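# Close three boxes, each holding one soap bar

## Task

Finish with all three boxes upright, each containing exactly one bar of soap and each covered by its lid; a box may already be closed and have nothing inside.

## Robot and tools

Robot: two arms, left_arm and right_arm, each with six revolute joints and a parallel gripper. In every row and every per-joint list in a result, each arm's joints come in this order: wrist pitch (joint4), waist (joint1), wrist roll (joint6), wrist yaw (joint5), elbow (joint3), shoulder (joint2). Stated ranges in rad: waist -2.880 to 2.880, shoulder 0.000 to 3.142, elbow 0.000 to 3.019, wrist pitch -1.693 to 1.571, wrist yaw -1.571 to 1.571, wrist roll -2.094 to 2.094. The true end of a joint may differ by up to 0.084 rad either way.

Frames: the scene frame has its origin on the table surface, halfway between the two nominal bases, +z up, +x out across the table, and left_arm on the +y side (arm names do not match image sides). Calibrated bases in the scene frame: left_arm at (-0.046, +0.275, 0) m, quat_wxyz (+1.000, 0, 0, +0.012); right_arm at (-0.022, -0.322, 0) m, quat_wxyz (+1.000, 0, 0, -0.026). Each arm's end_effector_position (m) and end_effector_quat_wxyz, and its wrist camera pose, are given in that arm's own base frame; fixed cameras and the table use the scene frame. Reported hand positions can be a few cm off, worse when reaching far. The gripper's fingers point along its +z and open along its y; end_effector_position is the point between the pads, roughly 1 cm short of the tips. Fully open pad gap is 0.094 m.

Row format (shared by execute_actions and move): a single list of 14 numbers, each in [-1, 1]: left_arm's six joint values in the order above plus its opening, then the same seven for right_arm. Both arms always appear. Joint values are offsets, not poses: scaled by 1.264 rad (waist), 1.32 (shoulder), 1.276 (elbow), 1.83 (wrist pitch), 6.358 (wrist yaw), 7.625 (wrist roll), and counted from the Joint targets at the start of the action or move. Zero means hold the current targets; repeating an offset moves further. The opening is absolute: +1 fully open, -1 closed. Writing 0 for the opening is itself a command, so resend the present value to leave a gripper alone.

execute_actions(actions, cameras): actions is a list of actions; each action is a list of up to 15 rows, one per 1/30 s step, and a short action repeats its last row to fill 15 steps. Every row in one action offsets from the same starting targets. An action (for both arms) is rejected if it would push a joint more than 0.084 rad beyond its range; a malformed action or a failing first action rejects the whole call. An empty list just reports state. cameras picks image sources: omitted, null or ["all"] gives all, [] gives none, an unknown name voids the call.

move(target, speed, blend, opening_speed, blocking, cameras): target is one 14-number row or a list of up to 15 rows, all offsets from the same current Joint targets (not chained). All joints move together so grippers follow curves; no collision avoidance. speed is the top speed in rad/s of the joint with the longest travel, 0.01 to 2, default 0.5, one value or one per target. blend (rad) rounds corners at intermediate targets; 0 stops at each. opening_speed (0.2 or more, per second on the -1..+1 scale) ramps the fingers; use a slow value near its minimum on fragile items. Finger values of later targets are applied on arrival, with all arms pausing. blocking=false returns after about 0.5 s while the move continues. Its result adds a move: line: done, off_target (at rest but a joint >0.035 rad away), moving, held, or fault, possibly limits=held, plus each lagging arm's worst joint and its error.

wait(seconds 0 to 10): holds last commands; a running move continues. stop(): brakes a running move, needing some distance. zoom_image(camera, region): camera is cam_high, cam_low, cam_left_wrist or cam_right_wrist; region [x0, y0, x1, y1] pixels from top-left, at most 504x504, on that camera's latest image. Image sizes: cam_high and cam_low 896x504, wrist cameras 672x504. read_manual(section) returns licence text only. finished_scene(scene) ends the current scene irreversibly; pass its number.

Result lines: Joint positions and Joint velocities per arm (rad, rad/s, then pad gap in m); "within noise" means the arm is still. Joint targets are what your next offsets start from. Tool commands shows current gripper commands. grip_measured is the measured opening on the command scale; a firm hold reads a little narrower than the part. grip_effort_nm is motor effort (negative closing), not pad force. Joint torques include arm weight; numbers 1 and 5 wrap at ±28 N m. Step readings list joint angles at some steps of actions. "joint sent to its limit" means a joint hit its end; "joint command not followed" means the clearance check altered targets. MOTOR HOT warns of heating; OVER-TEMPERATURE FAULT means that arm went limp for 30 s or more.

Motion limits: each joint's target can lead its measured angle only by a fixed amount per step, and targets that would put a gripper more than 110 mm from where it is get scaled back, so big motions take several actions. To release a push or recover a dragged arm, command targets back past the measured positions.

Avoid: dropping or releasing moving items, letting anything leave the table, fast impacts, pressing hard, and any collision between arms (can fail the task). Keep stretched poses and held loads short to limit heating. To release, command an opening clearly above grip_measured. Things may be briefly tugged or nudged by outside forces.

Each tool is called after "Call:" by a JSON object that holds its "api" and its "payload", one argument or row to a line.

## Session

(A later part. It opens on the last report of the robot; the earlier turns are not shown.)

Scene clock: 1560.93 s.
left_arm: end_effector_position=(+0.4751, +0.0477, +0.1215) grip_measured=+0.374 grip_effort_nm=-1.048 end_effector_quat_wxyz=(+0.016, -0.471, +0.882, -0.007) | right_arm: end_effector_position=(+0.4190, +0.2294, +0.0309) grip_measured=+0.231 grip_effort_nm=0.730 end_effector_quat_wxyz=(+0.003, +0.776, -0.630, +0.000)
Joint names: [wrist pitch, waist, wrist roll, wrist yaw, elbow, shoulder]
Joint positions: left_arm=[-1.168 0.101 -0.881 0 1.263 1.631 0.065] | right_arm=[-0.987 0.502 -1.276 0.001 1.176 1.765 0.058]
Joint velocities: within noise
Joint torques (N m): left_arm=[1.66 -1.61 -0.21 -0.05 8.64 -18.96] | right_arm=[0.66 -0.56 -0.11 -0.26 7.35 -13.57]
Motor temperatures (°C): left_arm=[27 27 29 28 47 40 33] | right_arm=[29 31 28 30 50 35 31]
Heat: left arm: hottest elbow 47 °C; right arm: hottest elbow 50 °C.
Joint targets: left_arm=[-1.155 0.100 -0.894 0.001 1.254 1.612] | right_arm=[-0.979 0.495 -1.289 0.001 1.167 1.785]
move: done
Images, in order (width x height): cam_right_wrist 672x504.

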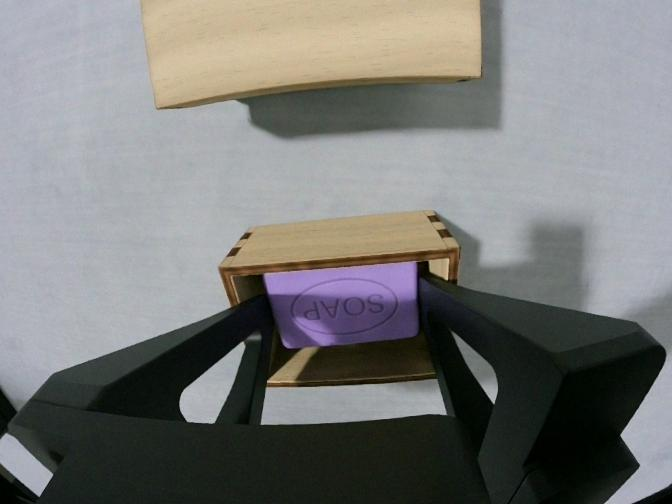

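Call:
{"api": "move", "payload": {
  "target": [
    [0,0,0,0,0,0,0.2,0,0,0,0,0,0,0.218],
    [0,0,0,0,0,0,0.2,0,0,0,0,0.046,-0.029,0.218],
    [0,0,0,0,0,0,0.2,-0.0334,0,0,0,0.071,-0.0508,0.218]
  ],
  "speed": 0.05,
  "blend": [0,0.01,0],
  "cameras": ["cam_low","cam_right_wrist"]
}}

Call:
{"api": "zoom_image", "payload": {
  "camera": "cam_low",
  "region": [475, 240, 575, 310]
}}

Scene clock: 1573.90 s.
left_arm: end_effector_position=(+0.4751, +0.0477, +0.1215) grip_measured=+0.374 grip_effort_nm=-1.043 end_effector_quat_wxyz=(+0.016, -0.471, +0.882, -0.007) | right_arm: end_effector_position=(+0.4218, +0.2309, +0.0520) grip_measured=+0.215 grip_effort_nm=0.125 end_effector_quat_wxyz=(-0.001, +0.776, -0.630, +0.001)
Joint names: [wrist pitch, waist, wrist roll, wrist yaw, elbow, shoulder]
Joint positions: left_arm=[-1.168 0.101 -0.881 0 1.263 1.631 0.065] | right_arm=[-1.032 0.502 -1.276 0.001 1.202 1.737 0.057]
Joint velocities: within noise
Joint torques (N m): left_arm=[1.65 -1.61 -0.22 -0.04 8.64 -18.96] | right_arm=[0.02 -0.56 -0.11 -0.26 13.07 -16.56]
Motor temperatures (°C): left_arm=[27 27 29 28 47 40 34] | right_arm=[29 31 28 30 49 36 31]
Heat: left arm: hottest elbow 47 °C; right arm: hottest elbow 49 °C.
Joint targets: left_arm=[-1.155 0.100 -0.894 0.001 1.254 1.612] | right_arm=[-1.040 0.495 -1.289 0.001 1.257 1.718]
move: off_target (right_arm); right_arm: the elbow is farthest, 0.056 rad from its target
Images, in order (width x height): cam_low 896x504, cam_right_wrist 672x504.

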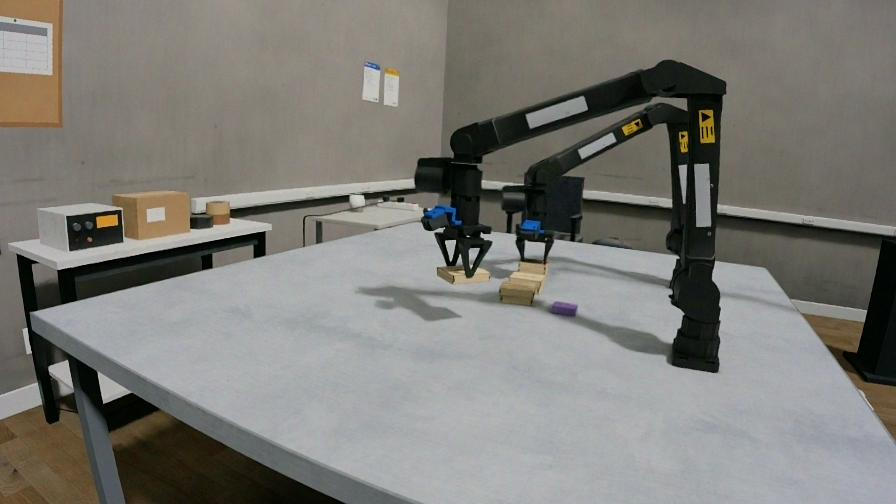

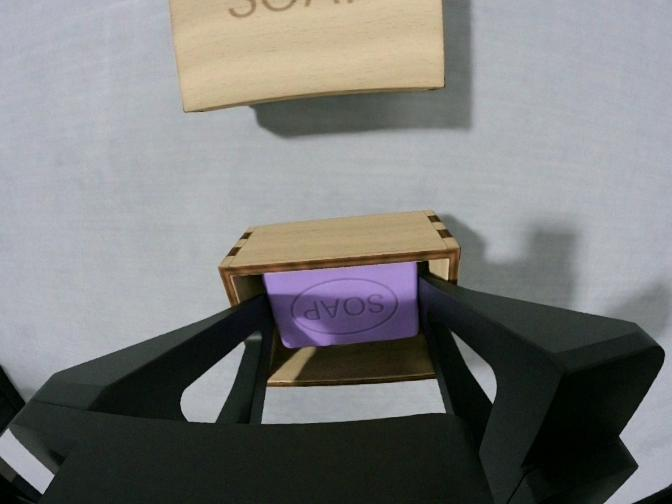

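Scaled by 5.040 from the camera's 896x504 image, which has a finer 1280x720 frame.

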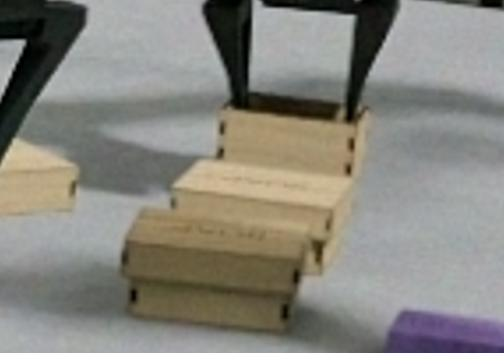

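Call:
{"api": "move", "payload": {
  "target": [
    [0,0,0,0,0,0,0.2,0,0,0,0,-0.0392,0,0.218],
    [0,0,0,0,0,0,0.2,0.0333,0,0,0,-0.0705,0.0508,0.218],
    [0,0,0,0,0,0,0.2,0.0333,0,0,0,-0.0705,0.0508,0.17]
  ],
  "speed": 0.05,
  "opening_speed": 0.2,
  "cameras": ["cam_low","cam_right_wrist"]
}}

Call:
{"api": "zoom_image", "payload": {
  "camera": "cam_low",
  "region": [475, 240, 575, 310]
}}

Call:
{"api": "zoom_image", "payload": {
  "camera": "cam_right_wrist",
  "region": [220, 120, 480, 400]
}}

Scene clock: 1594.50 s.
left_arm: end_effector_position=(+0.4751, +0.0477, +0.1215) grip_measured=+0.374 grip_effort_nm=-1.043 end_effector_quat_wxyz=(+0.016, -0.471, +0.882, -0.007) | right_arm: end_effector_position=(+0.4191, +0.2292, +0.0309) grip_measured=+0.177 grip_effort_nm=-0.344 end_effector_quat_wxyz=(+0.003, +0.776, -0.630, -0.001)
Joint names: [wrist pitch, waist, wrist roll, wrist yaw, elbow, shoulder]
Joint positions: left_arm=[-1.168 0.101 -0.881 0 1.263 1.631 0.065] | right_arm=[-0.988 0.502 -1.276 0.001 1.176 1.765 0.055]
Joint velocities: within noise
Joint torques (N m): left_arm=[1.66 -1.61 -0.22 -0.05 8.62 -18.96] | right_arm=[0.69 -0.56 -0.11 -0.25 7.36 -13.57]
Motor temperatures (°C): left_arm=[27 27 29 28 47 40 34] | right_arm=[29 31 28 30 53 37 31]
Heat: left arm: hottest elbow 47 °C; right arm: hottest elbow 53 °C.
Joint targets: left_arm=[-1.155 0.100 -0.894 0.001 1.254 1.612] | right_arm=[-0.979 0.495 -1.289 0.001 1.168 1.785]
move: done
Images, in order (width x height): cam_low 896x504, cam_right_wrist 672x504.

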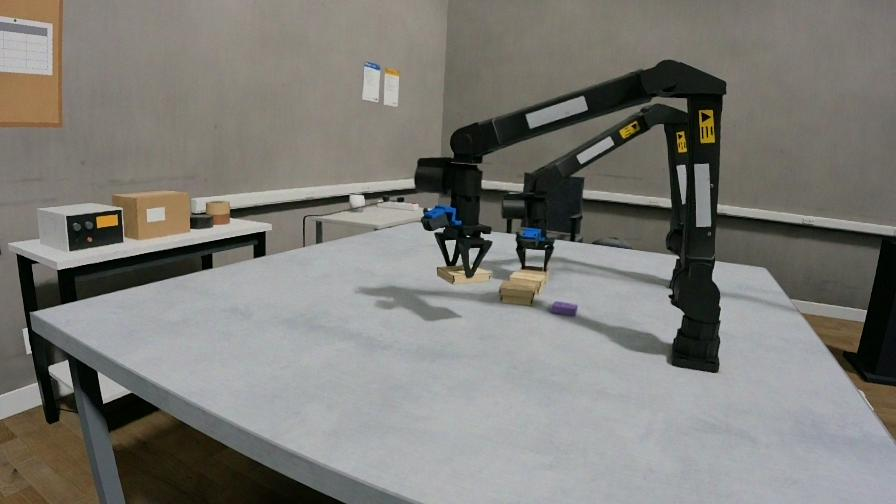

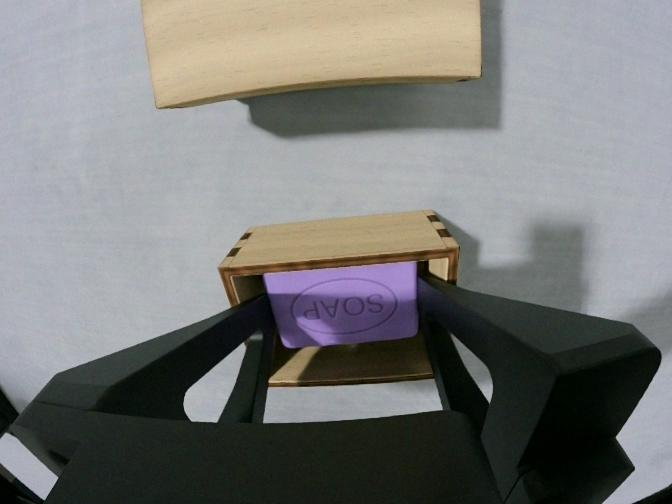

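Scaled by 5.040 from the camera's 896x504 image, which has a finer 1280x720 frame.

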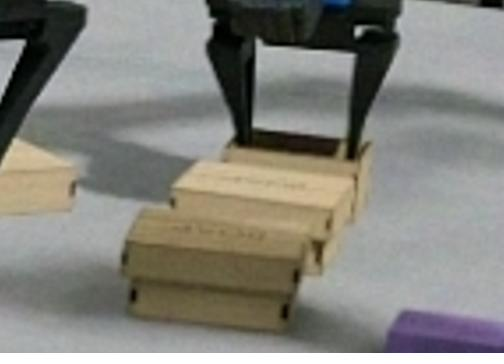

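Scaled by 1.800 from the camera's 672x504 image, which has a finer 960x720 frame.

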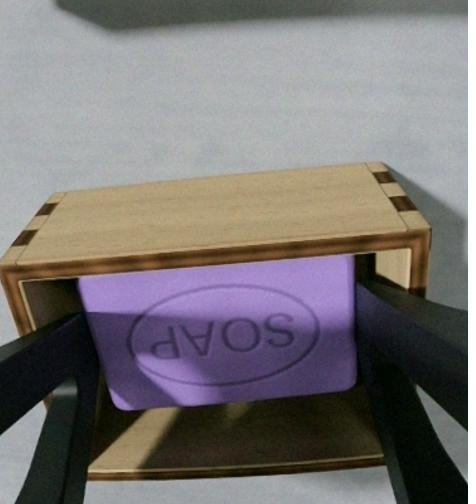

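Box back down and same position. Lift slowly.

Call:
{"api": "move", "payload": {
  "target": [
    [0,0,0,0,0,0,0.2,0,0,0,0,0.046,-0.029,0.17],
    [0,0,0,0,0,0,0.2,-0.0334,0,0,0,0.071,-0.0508,0.17]
  ],
  "speed": 0.05,
  "blend": 0.01,
  "cameras": ["cam_low","cam_right_wrist"]
}}

Call:
{"api": "zoom_image", "payload": {
  "camera": "cam_low",
  "region": [475, 240, 575, 310]
}}

Scene clock: 1604.57 s.
left_arm: end_effector_position=(+0.4751, +0.0477, +0.1215) grip_measured=+0.374 grip_effort_nm=-1.038 end_effector_quat_wxyz=(+0.016, -0.471, +0.882, -0.007) | right_arm: end_effector_position=(+0.4229, +0.2313, +0.0537) grip_measured=+0.176 grip_effort_nm=-0.344 end_effector_quat_wxyz=(-0.003, +0.776, -0.630, +0.002)
Joint names: [wrist pitch, waist, wrist roll, wrist yaw, elbow, shoulder]
Joint positions: left_arm=[-1.168 0.101 -0.881 0 1.263 1.631 0.065] | right_arm=[-1.032 0.502 -1.276 0.001 1.204 1.735 0.055]
Joint velocities: within noise
Joint torques (N m): left_arm=[1.66 -1.61 -0.21 -0.04 8.64 -18.96] | right_arm=[0.06 -0.56 -0.11 -0.26 12.94 -16.26]
Motor temperatures (°C): left_arm=[27 27 29 28 47 40 34] | right_arm=[29 31 28 30 51 37 31]
Heat: left arm: hottest elbow 47 °C; right arm: hottest elbow 51 °C.
Joint targets: left_arm=[-1.155 0.100 -0.894 0.001 1.254 1.612] | right_arm=[-1.040 0.495 -1.289 0.001 1.258 1.718]
move: off_target (right_arm); right_arm: the elbow is farthest, 0.054 rad from its target
Images, in order (width x height): cam_low 896x504, cam_right_wrist 672x504.

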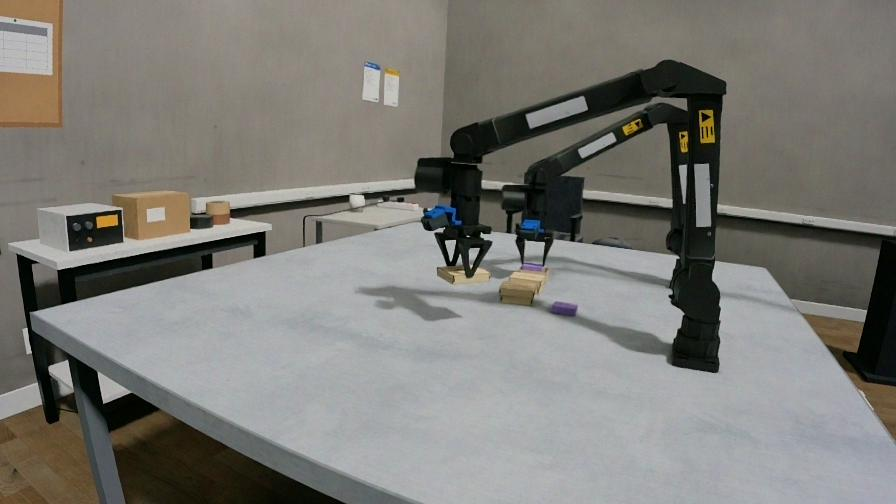

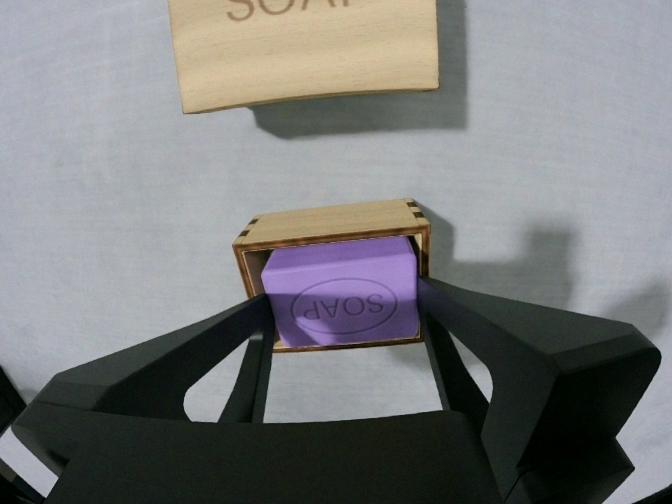

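Scaled by 5.040 from the camera's 896x504 image, which has a finer 1280x720 frame.

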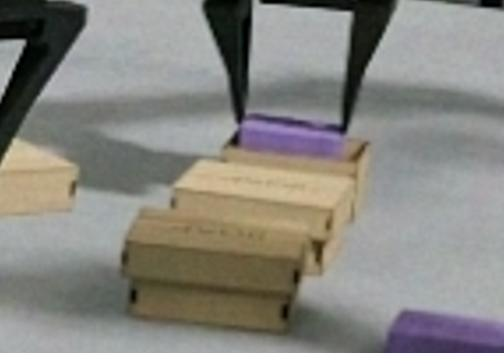

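Call:
{"api": "move", "payload": {
  "target": [
    [0,0,0,0,0,0,0.2,0,0,0,0,-0.0392,0,0.17],
    [0,0,0,0,0,0,0.2,0.023,0,0,0,-0.0635,0.0424,0.17],
    [0,0,0,0,0,0,0.2,0.023,0,0,0,-0.0635,0.0424,0.235]
  ],
  "speed": 0.05,
  "opening_speed": 0.2,
  "cameras": ["cam_low","cam_right_wrist"]
}}

Call:
{"api": "zoom_image", "payload": {
  "camera": "cam_low",
  "region": [475, 240, 575, 310]
}}

Call:
{"api": "zoom_image", "payload": {
  "camera": "cam_right_wrist",
  "region": [220, 120, 480, 400]
}}

Scene clock: 1629.93 s.
left_arm: end_effector_position=(+0.4751, +0.0477, +0.1215) grip_measured=+0.374 grip_effort_nm=-1.038 end_effector_quat_wxyz=(+0.016, -0.471, +0.882, -0.007) | right_arm: end_effector_position=(+0.4200, +0.2297, +0.0393) grip_measured=+0.232 grip_effort_nm=0.051 end_effector_quat_wxyz=(+0.002, +0.776, -0.630, +0.000)
Joint names: [wrist pitch, waist, wrist roll, wrist yaw, elbow, shoulder]
Joint positions: left_arm=[-1.168 0.101 -0.881 0 1.263 1.631 0.065] | right_arm=[-1.007 0.502 -1.276 0.001 1.186 1.754 0.058]
Joint velocities: within noise
Joint torques (N m): left_arm=[1.65 -1.61 -0.22 -0.05 8.62 -18.9] | right_arm=[0.68 -0.5 -0.11 -0.26 7.46 -13.45]
Motor temperatures (°C): left_arm=[27 27 29 28 47 40 34] | right_arm=[29 31 28 30 51 35 31]
Heat: left arm: hottest elbow 47 °C; right arm: hottest elbow 51 °C.
Joint targets: left_arm=[-1.155 0.100 -0.894 0.001 1.254 1.612] | right_arm=[-0.998 0.495 -1.289 0.001 1.177 1.774]
move: done
Images, in order (width x height): cam_low 896x504, cam_right_wrist 672x504.

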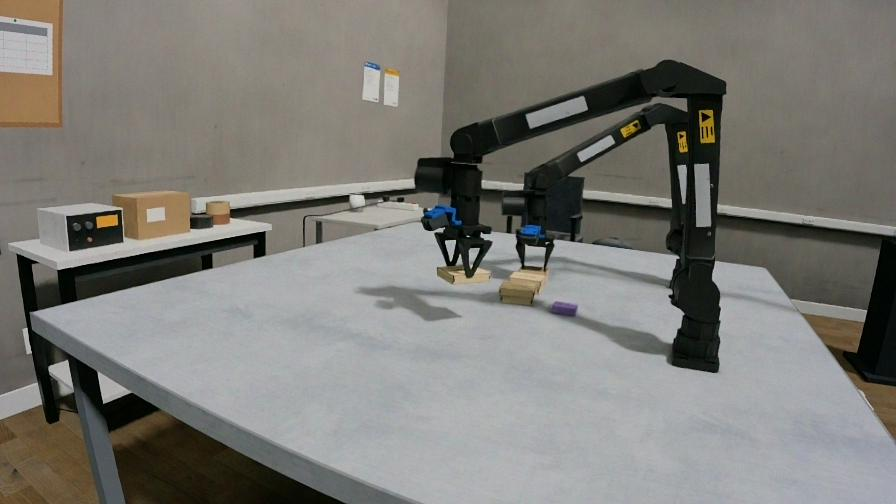

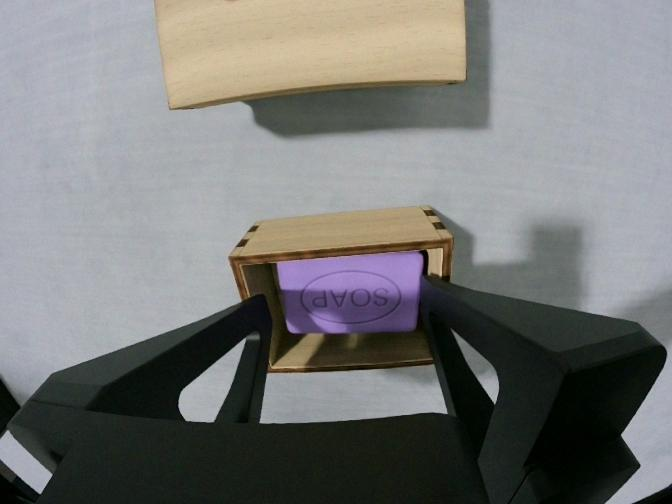

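Scaled by 5.040 from the camera's 896x504 image, which has a finer 1280x720 frame.

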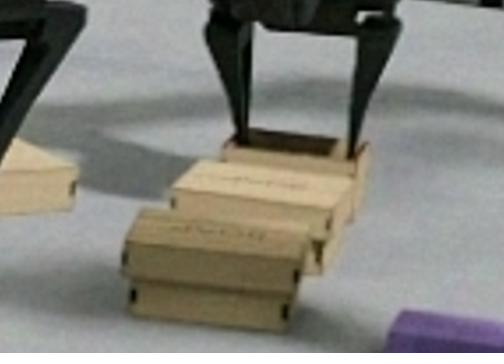

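Scaled by 1.800 from the camera's 672x504 image, which has a finer 960x720 frame.

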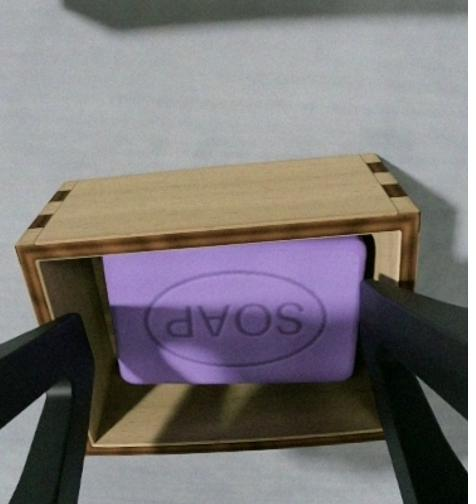

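Call:
{"api": "move", "payload": {
  "target": [
    [0,0,0,0,0,0,0.2,0,0,0,0,0.041,-0.0273,0.222]
  ],
  "speed": 0.05,
  "opening_speed": 0.2
}}

Call:
{"api": "zoom_image", "payload": {
  "camera": "cam_right_wrist",
  "region": [220, 120, 480, 400]
}}

Call:
{"api": "zoom_image", "payload": {
  "camera": "cam_low",
  "region": [455, 200, 615, 310]
}}

Scene clock: 1682.73 s.
left_arm: end_effector_position=(+0.4751, +0.0477, +0.1215) grip_measured=+0.374 grip_effort_nm=-1.038 end_effector_quat_wxyz=(+0.016, -0.471, +0.882, -0.007) | right_arm: end_effector_position=(+0.4200, +0.2297, +0.0393) grip_measured=+0.224 grip_effort_nm=-0.134 end_effector_quat_wxyz=(+0.002, +0.776, -0.630, +0.000)
Joint names: [wrist pitch, waist, wrist roll, wrist yaw, elbow, shoulder]
Joint positions: left_arm=[-1.168 0.101 -0.881 0 1.263 1.631 0.065] | right_arm=[-1.007 0.502 -1.276 0.001 1.186 1.754 0.057]
Joint velocities: within noise
Joint torques (N m): left_arm=[1.65 -1.67 -0.21 -0.05 8.62 -19.02] | right_arm=[0.68 -0.56 -0.11 -0.26 11.84 -16.32]
Motor temperatures (°C): left_arm=[27 27 29 28 46 40 34] | right_arm=[29 31 28 30 49 35 30]
Heat: left arm: hottest elbow 46 °C; right arm: hottest elbow 49 °C.
Joint targets: left_arm=[-1.155 0.100 -0.894 0.001 1.254 1.612] | right_arm=[-0.998 0.495 -1.289 0.001 1.230 1.738]
move: off_target (right_arm); right_arm: the elbow is farthest, 0.043 rad from its target

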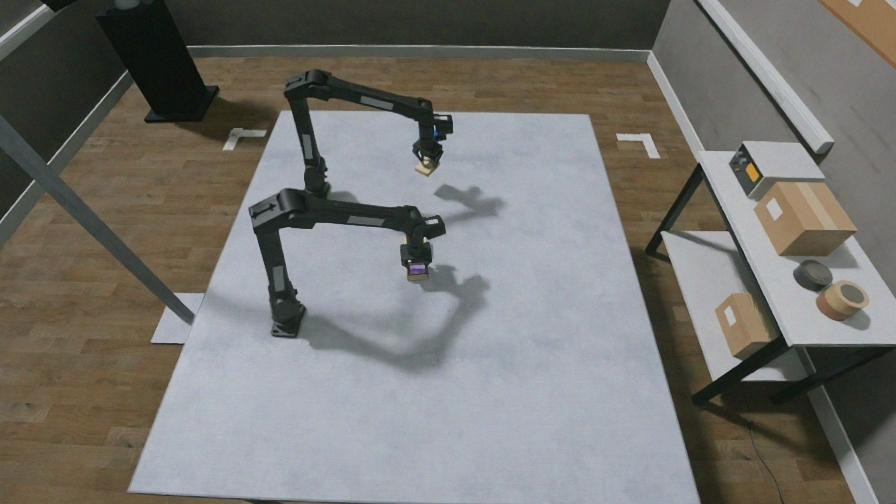

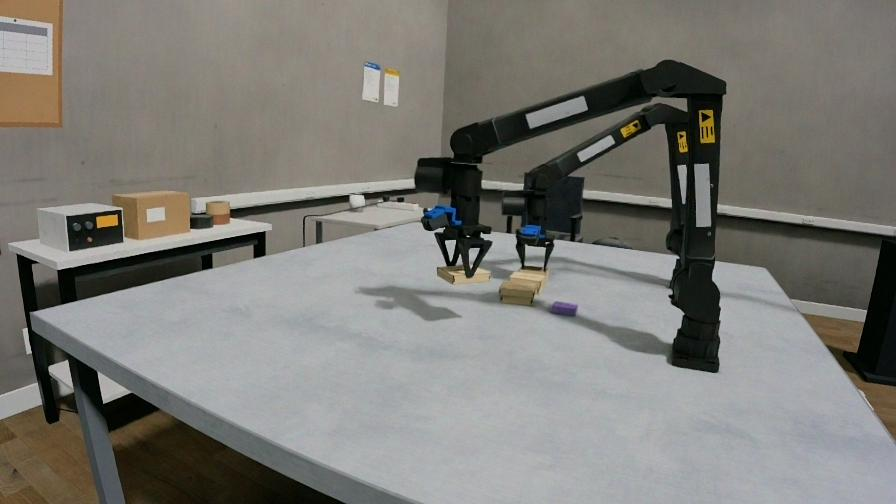

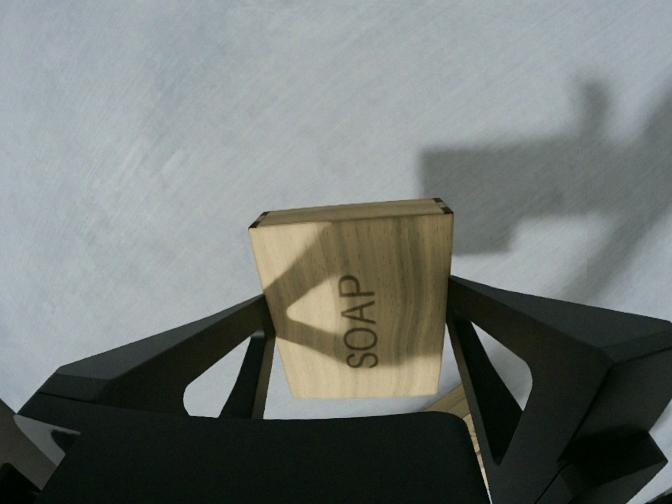

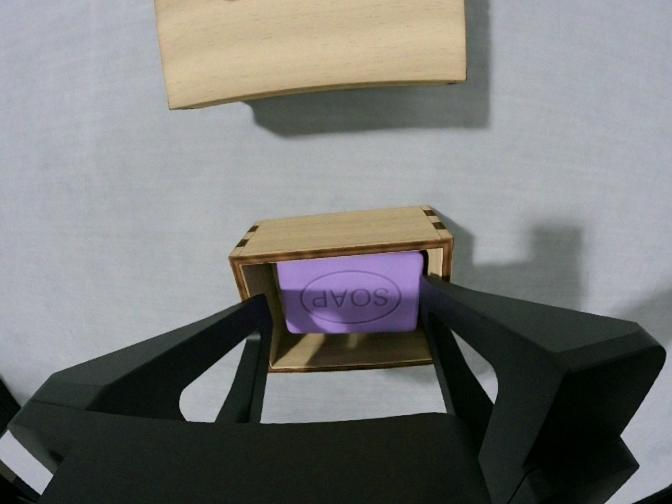

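Scaled by 1.800 from the camera's 672x504 image, which has a finer 960x720 frame.

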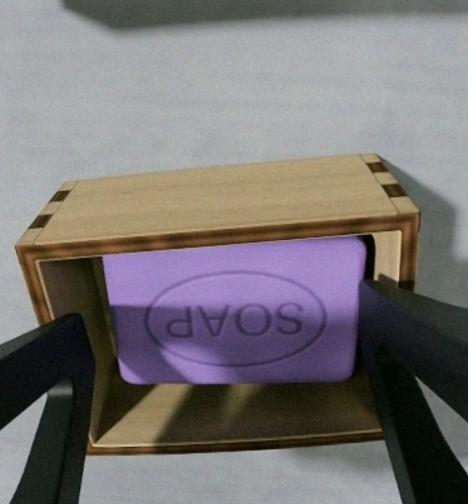

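Scaled by 3.150 from the camera's 896x504 image, which has a finer 1280x720 frame.

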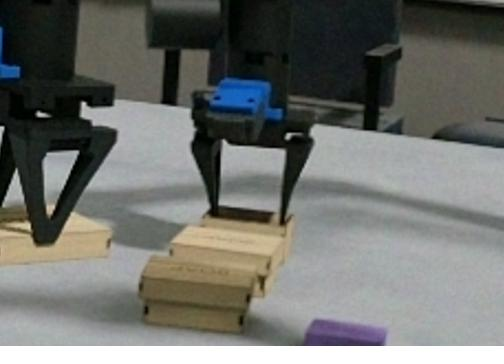

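Call:
{"api": "move", "payload": {
  "target": [
    [0,0,0,0,0,0,0.2,-0.02,0,0,0,0.02,-0.014,0.222]
  ],
  "speed": 0.05,
  "cameras": ["cam_low","cam_right_wrist"]
}}

Call:
{"api": "zoom_image", "payload": {
  "camera": "cam_low",
  "region": [455, 200, 615, 310]
}}

Scene clock: 1693.63 s.
left_arm: end_effector_position=(+0.4751, +0.0477, +0.1215) grip_measured=+0.374 grip_effort_nm=-1.043 end_effector_quat_wxyz=(+0.016, -0.471, +0.882, -0.007) | right_arm: end_effector_position=(+0.4239, +0.2319, +0.0541) grip_measured=+0.224 grip_effort_nm=-0.139 end_effector_quat_wxyz=(-0.006, +0.776, -0.630, +0.003)
Joint names: [wrist pitch, waist, wrist roll, wrist yaw, elbow, shoulder]
Joint positions: left_arm=[-1.168 0.101 -0.881 0 1.263 1.631 0.065] | right_arm=[-1.027 0.502 -1.276 0.001 1.203 1.734 0.057]
Joint velocities: within noise
Joint torques (N m): left_arm=[1.66 -1.61 -0.22 -0.05 8.61 -18.96] | right_arm=[0.06 -0.56 -0.11 -0.26 12.77 -16.03]
Motor temperatures (°C): left_arm=[27 27 29 28 46 40 34] | right_arm=[29 31 28 30 50 35 30]
Heat: left arm: hottest elbow 46 °C; right arm: hottest elbow 50 °C.
Joint targets: left_arm=[-1.155 0.100 -0.895 0.001 1.254 1.612] | right_arm=[-1.035 0.495 -1.289 0.001 1.255 1.719]
move: off_target (right_arm); right_arm: the elbow is farthest, 0.052 rad from its target
Images, in order (width x height): cam_low 896x504, cam_right_wrist 672x504.

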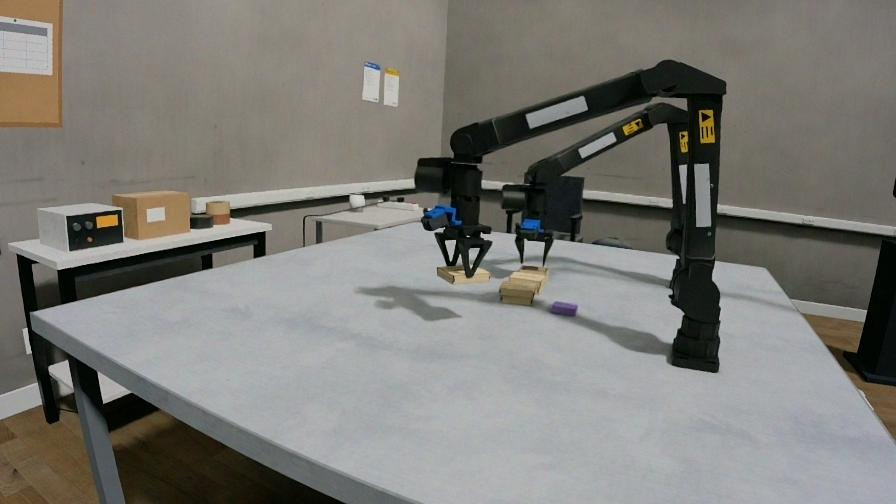

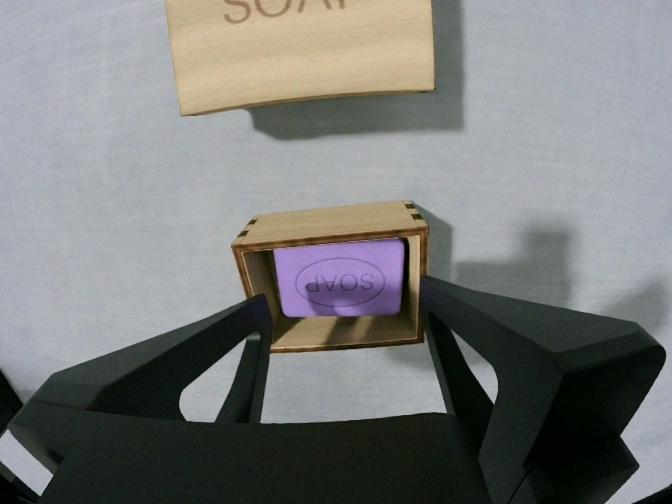

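Scaled by 3.150 from the camera's 896x504 image, which has a finer 1280x720 frame.

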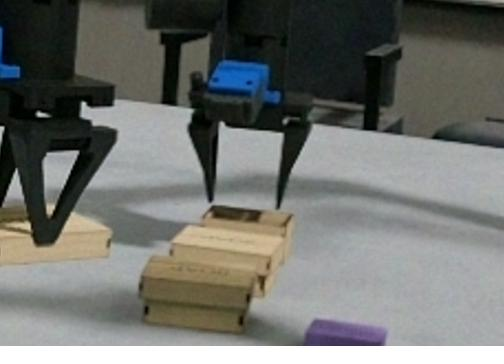

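Call:
{"api": "move", "payload": {
  "target": [
    [0,0,0,0,0,0,0.2,-0.079,0,0,0,0.055,-0.049,0.222],
    [0,0,0,0,0,0,0.2,-0.0634,-0.63,0.0898,0,-0.0737,-0.0864,0.222],
    [-0.0776,-0.6804,0,0,0.3824,0.2598,0.2,-0.0634,-0.63,0.0898,0,-0.0737,-0.0864,0.222]
  ],
  "speed": [0.12,0.35,0.35]
}}

Call:
{"api": "zoom_image", "payload": {
  "camera": "cam_left_wrist",
  "region": [230, 130, 500, 348]
}}

Scene clock: 1713.93 s.
left_arm: end_effector_position=(+0.4319, -0.4153, +0.1269) grip_measured=+0.374 grip_effort_nm=-1.038 end_effector_quat_wxyz=(+0.016, -0.058, +0.998, -0.017) | right_arm: end_effector_position=(+0.4233, -0.1327, +0.0940) grip_measured=+0.224 grip_effort_nm=-0.149 end_effector_quat_wxyz=(-0.017, -0.157, +0.987, +0.008)
Joint names: [wrist pitch, waist, wrist roll, wrist yaw, elbow, shoulder]
Joint positions: left_arm=[-1.286 -0.765 -0.881 0 1.686 1.924 0.065] | right_arm=[-1.159 -0.302 -0.617 0.001 1.172 1.621 0.057]
Joint velocities: within noise
Joint torques (N m): left_arm=[0.58 -0.91 -0.21 -0.05 15.02 -20.01] | right_arm=[0.64 0.15 0.13 -0.22 7.82 -14.74]
Motor temperatures (°C): left_arm=[27 27 29 28 47 40 34] | right_arm=[29 31 28 30 51 36 30]
Heat: left arm: hottest elbow 47 °C; right arm: hottest elbow 51 °C.
Joint targets: left_arm=[-1.297 -0.760 -0.895 0.001 1.741 1.955] | right_arm=[-1.151 -0.301 -0.604 0.001 1.161 1.605]
move: off_target (left_arm); left_arm: the elbow is farthest, 0.056 rad from its target

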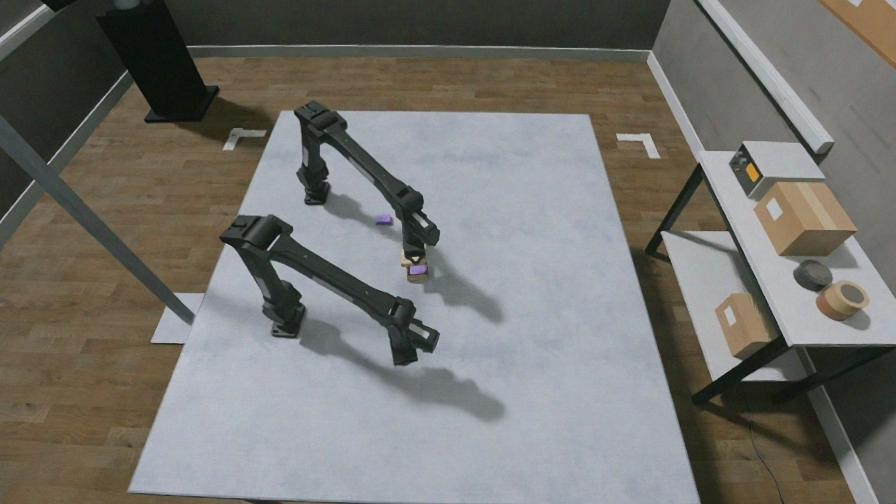

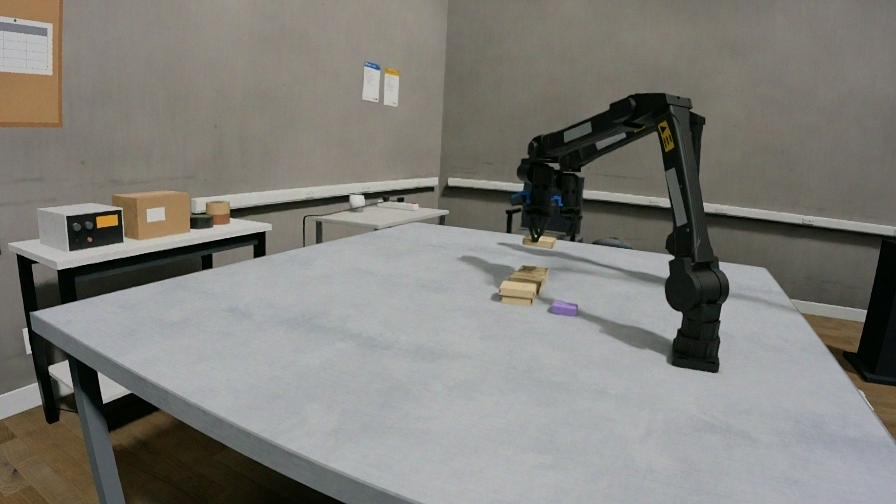

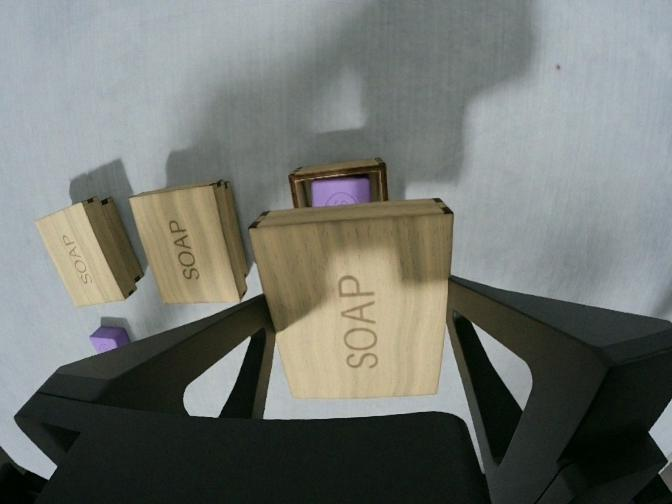

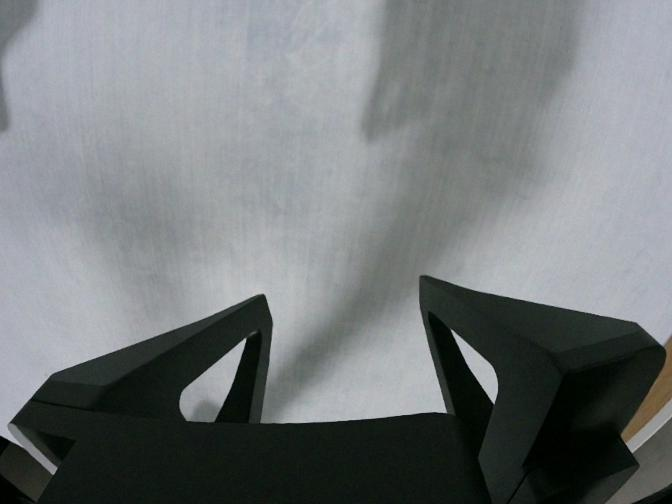

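Scaled by 1.867 from the camera's 672x504 image, which has a finer 960x720 frame.

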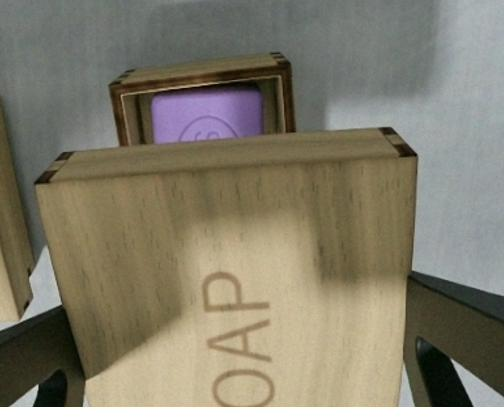

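Call:
{"api": "move", "payload": {
  "target": [
    [-0.0907,0,0,0,0.1285,0.1303,0.2,0,0,0,0,0,0,0.222],
    [-0.0907,0,0,0,0.0893,0.1303,0.2,0,0,0,0,0,0,0.222]
  ],
  "speed": [0.2,0.2],
  "cameras": ["cam_high","cam_low","cam_left_wrist"]
}}

Call:
{"api": "zoom_image", "payload": {
  "camera": "cam_left_wrist",
  "region": [230, 130, 500, 348]
}}

Call:
{"api": "zoom_image", "payload": {
  "camera": "cam_low",
  "region": [475, 240, 575, 310]
}}

Call:
{"api": "zoom_image", "payload": {
  "camera": "cam_high",
  "region": [380, 225, 450, 305]
}}

Scene clock: 1774.57 s.
left_arm: end_effector_position=(+0.4377, -0.4209, +0.0849) grip_measured=+0.374 grip_effort_nm=-1.028 end_effector_quat_wxyz=(-0.046, -0.058, +0.996, +0.049) | right_arm: end_effector_position=(+0.4233, -0.1327, +0.0940) grip_measured=+0.224 grip_effort_nm=-0.144 end_effector_quat_wxyz=(-0.017, -0.157, +0.987, +0.008)
Joint names: [wrist pitch, waist, wrist roll, wrist yaw, elbow, shoulder]
Joint positions: left_arm=[-1.452 -0.765 -0.881 0 1.843 2.096 0.065] | right_arm=[-1.159 -0.302 -0.617 0.001 1.172 1.621 0.057]
Joint velocities: within noise
Joint torques (N m): left_arm=[0.39 -1.14 -0.22 -0.05 10.74 -22.48] | right_arm=[0.64 0.21 0.13 -0.22 7.8 -14.8]
Motor temperatures (°C): left_arm=[27 27 29 28 52 40 34] | right_arm=[29 31 28 30 47 37 30]
Heat: left arm: hottest elbow 52 °C; right arm: hottest elbow 47 °C.
Joint targets: left_arm=[-1.464 -0.760 -0.895 0.001 1.855 2.127] | right_arm=[-1.151 -0.301 -0.604 0.001 1.161 1.605]
move: done
Images, in order (width x height): cam_high 896x504, cam_low 896x504, cam_left_wrist 672x504.

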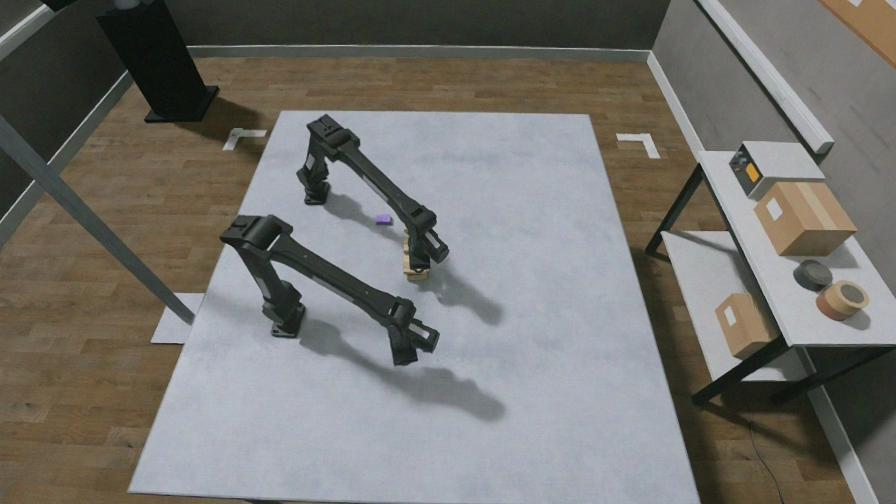

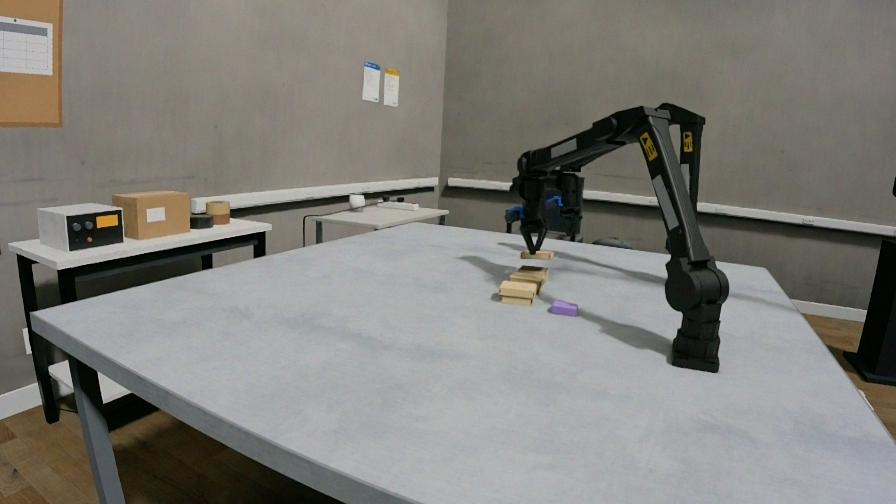

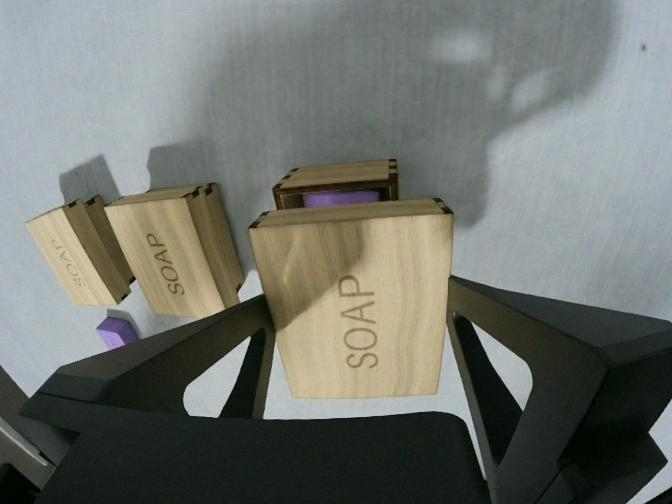

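Scaled by 1.867 from the camera's 672x504 image, which has a finer 960x720 frame.

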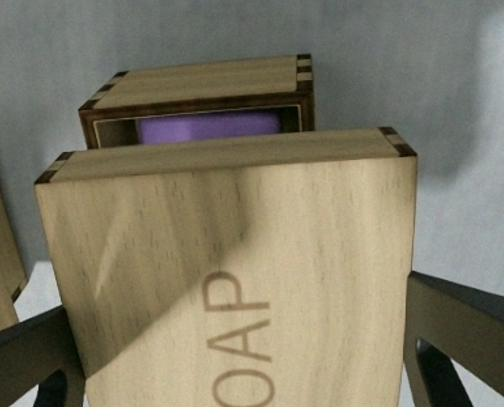

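Scaled by 5.040 from the camera's 896x504 image, which has a finer 1280x720 frame.

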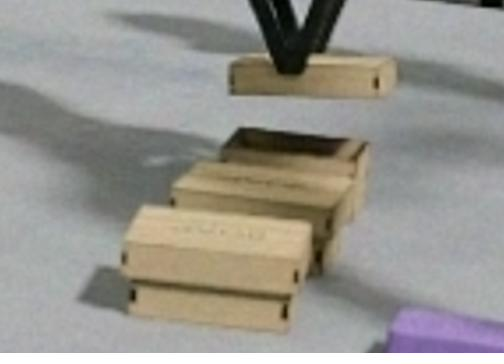

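Scaled by 6.300 from the camera's 896x504 image, which has a finer 1280x720 frame.

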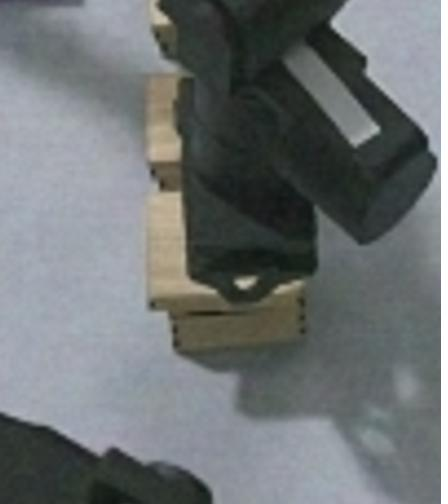

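Call:
{"api": "move", "payload": {
  "target": [
    [0,0.0158,0,0,0,0,0.2,0,0,0,0,0,0,0.222],
    [0.041,0.0158,0,0,-0.0462,0.0068,0.2,0,0,0,0,0,0,0.222]
  ],
  "speed": [0.06,0.08],
  "cameras": ["cam_high","cam_low","cam_left_wrist"]
}}

Call:
{"api": "zoom_image", "payload": {
  "camera": "cam_left_wrist",
  "region": [230, 130, 500, 348]
}}

Call:
{"api": "zoom_image", "payload": {
  "camera": "cam_low",
  "region": [475, 240, 575, 310]
}}

Scene clock: 1823.30 s.
left_arm: end_effector_position=(+0.4446, -0.4131, +0.0670) grip_measured=+0.374 grip_effort_nm=-1.038 end_effector_quat_wxyz=(-0.043, -0.066, +0.996, +0.046) | right_arm: end_effector_position=(+0.4233, -0.1327, +0.0940) grip_measured=+0.224 grip_effort_nm=-0.149 end_effector_quat_wxyz=(-0.017, -0.157, +0.987, +0.008)
Joint names: [wrist pitch, waist, wrist roll, wrist yaw, elbow, shoulder]
Joint positions: left_arm=[-1.4 -0.748 -0.881 0 1.806 2.102 0.065] | right_arm=[-1.159 -0.302 -0.617 0.001 1.172 1.621 0.057]
Joint velocities: within noise
Joint torques (N m): left_arm=[1.31 -0.91 -0.22 -0.05 8.55 -22.59] | right_arm=[0.64 0.15 0.13 -0.22 7.82 -14.8]
Motor temperatures (°C): left_arm=[27 27 29 28 49 42 34] | right_arm=[29 31 28 30 46 37 30]
Heat: left arm: hottest elbow 49 °C; right arm: hottest elbow 46 °C.
Joint targets: left_arm=[-1.388 -0.740 -0.895 0.001 1.796 2.136] | right_arm=[-1.151 -0.301 -0.604 0.001 1.161 1.605]
move: done
Images, in order (width x height): cam_high 896x504, cam_low 896x504, cam_left_wrist 672x504.

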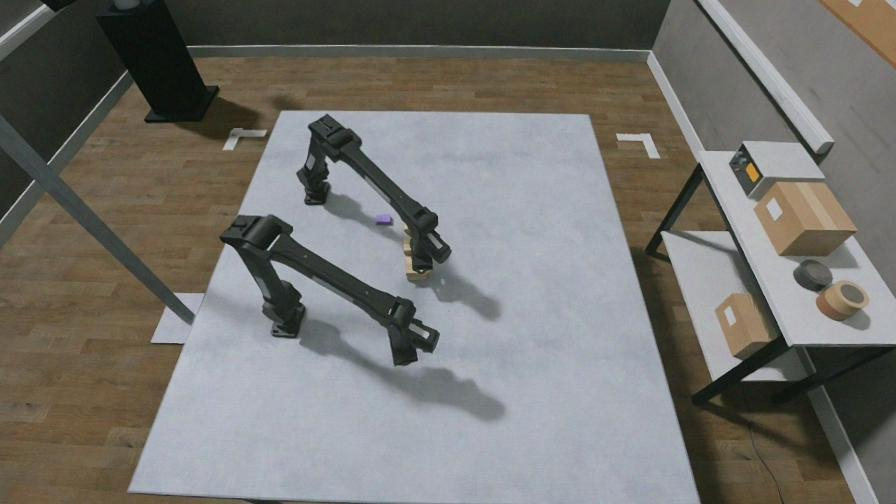

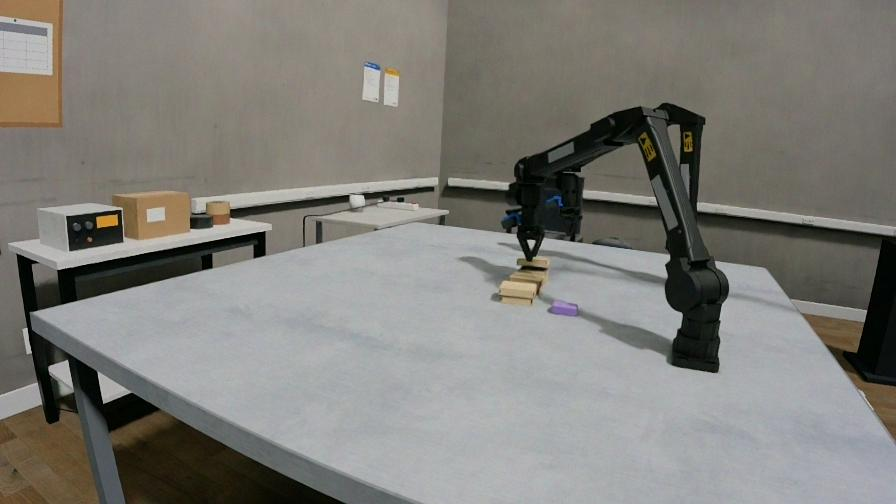

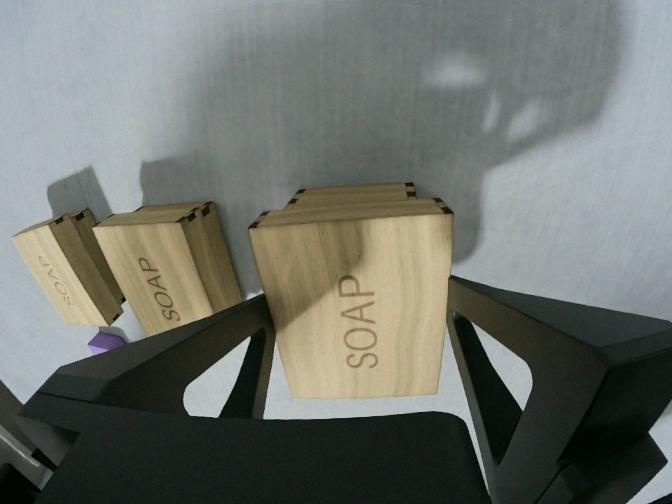

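Scaled by 1.867 from the camera's 672x504 image, which has a finer 960x720 frame.

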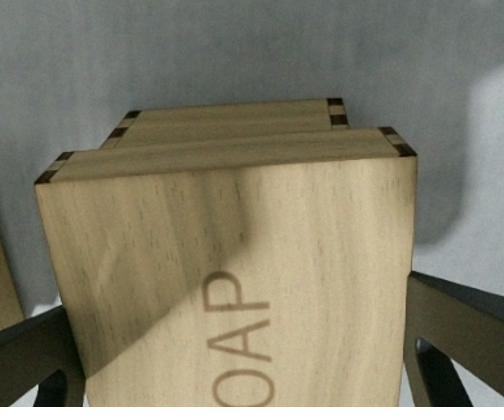

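Scaled by 5.040 from the camera's 896x504 image, which has a finer 1280x720 frame.

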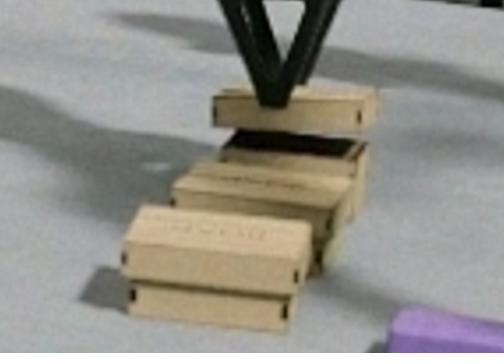

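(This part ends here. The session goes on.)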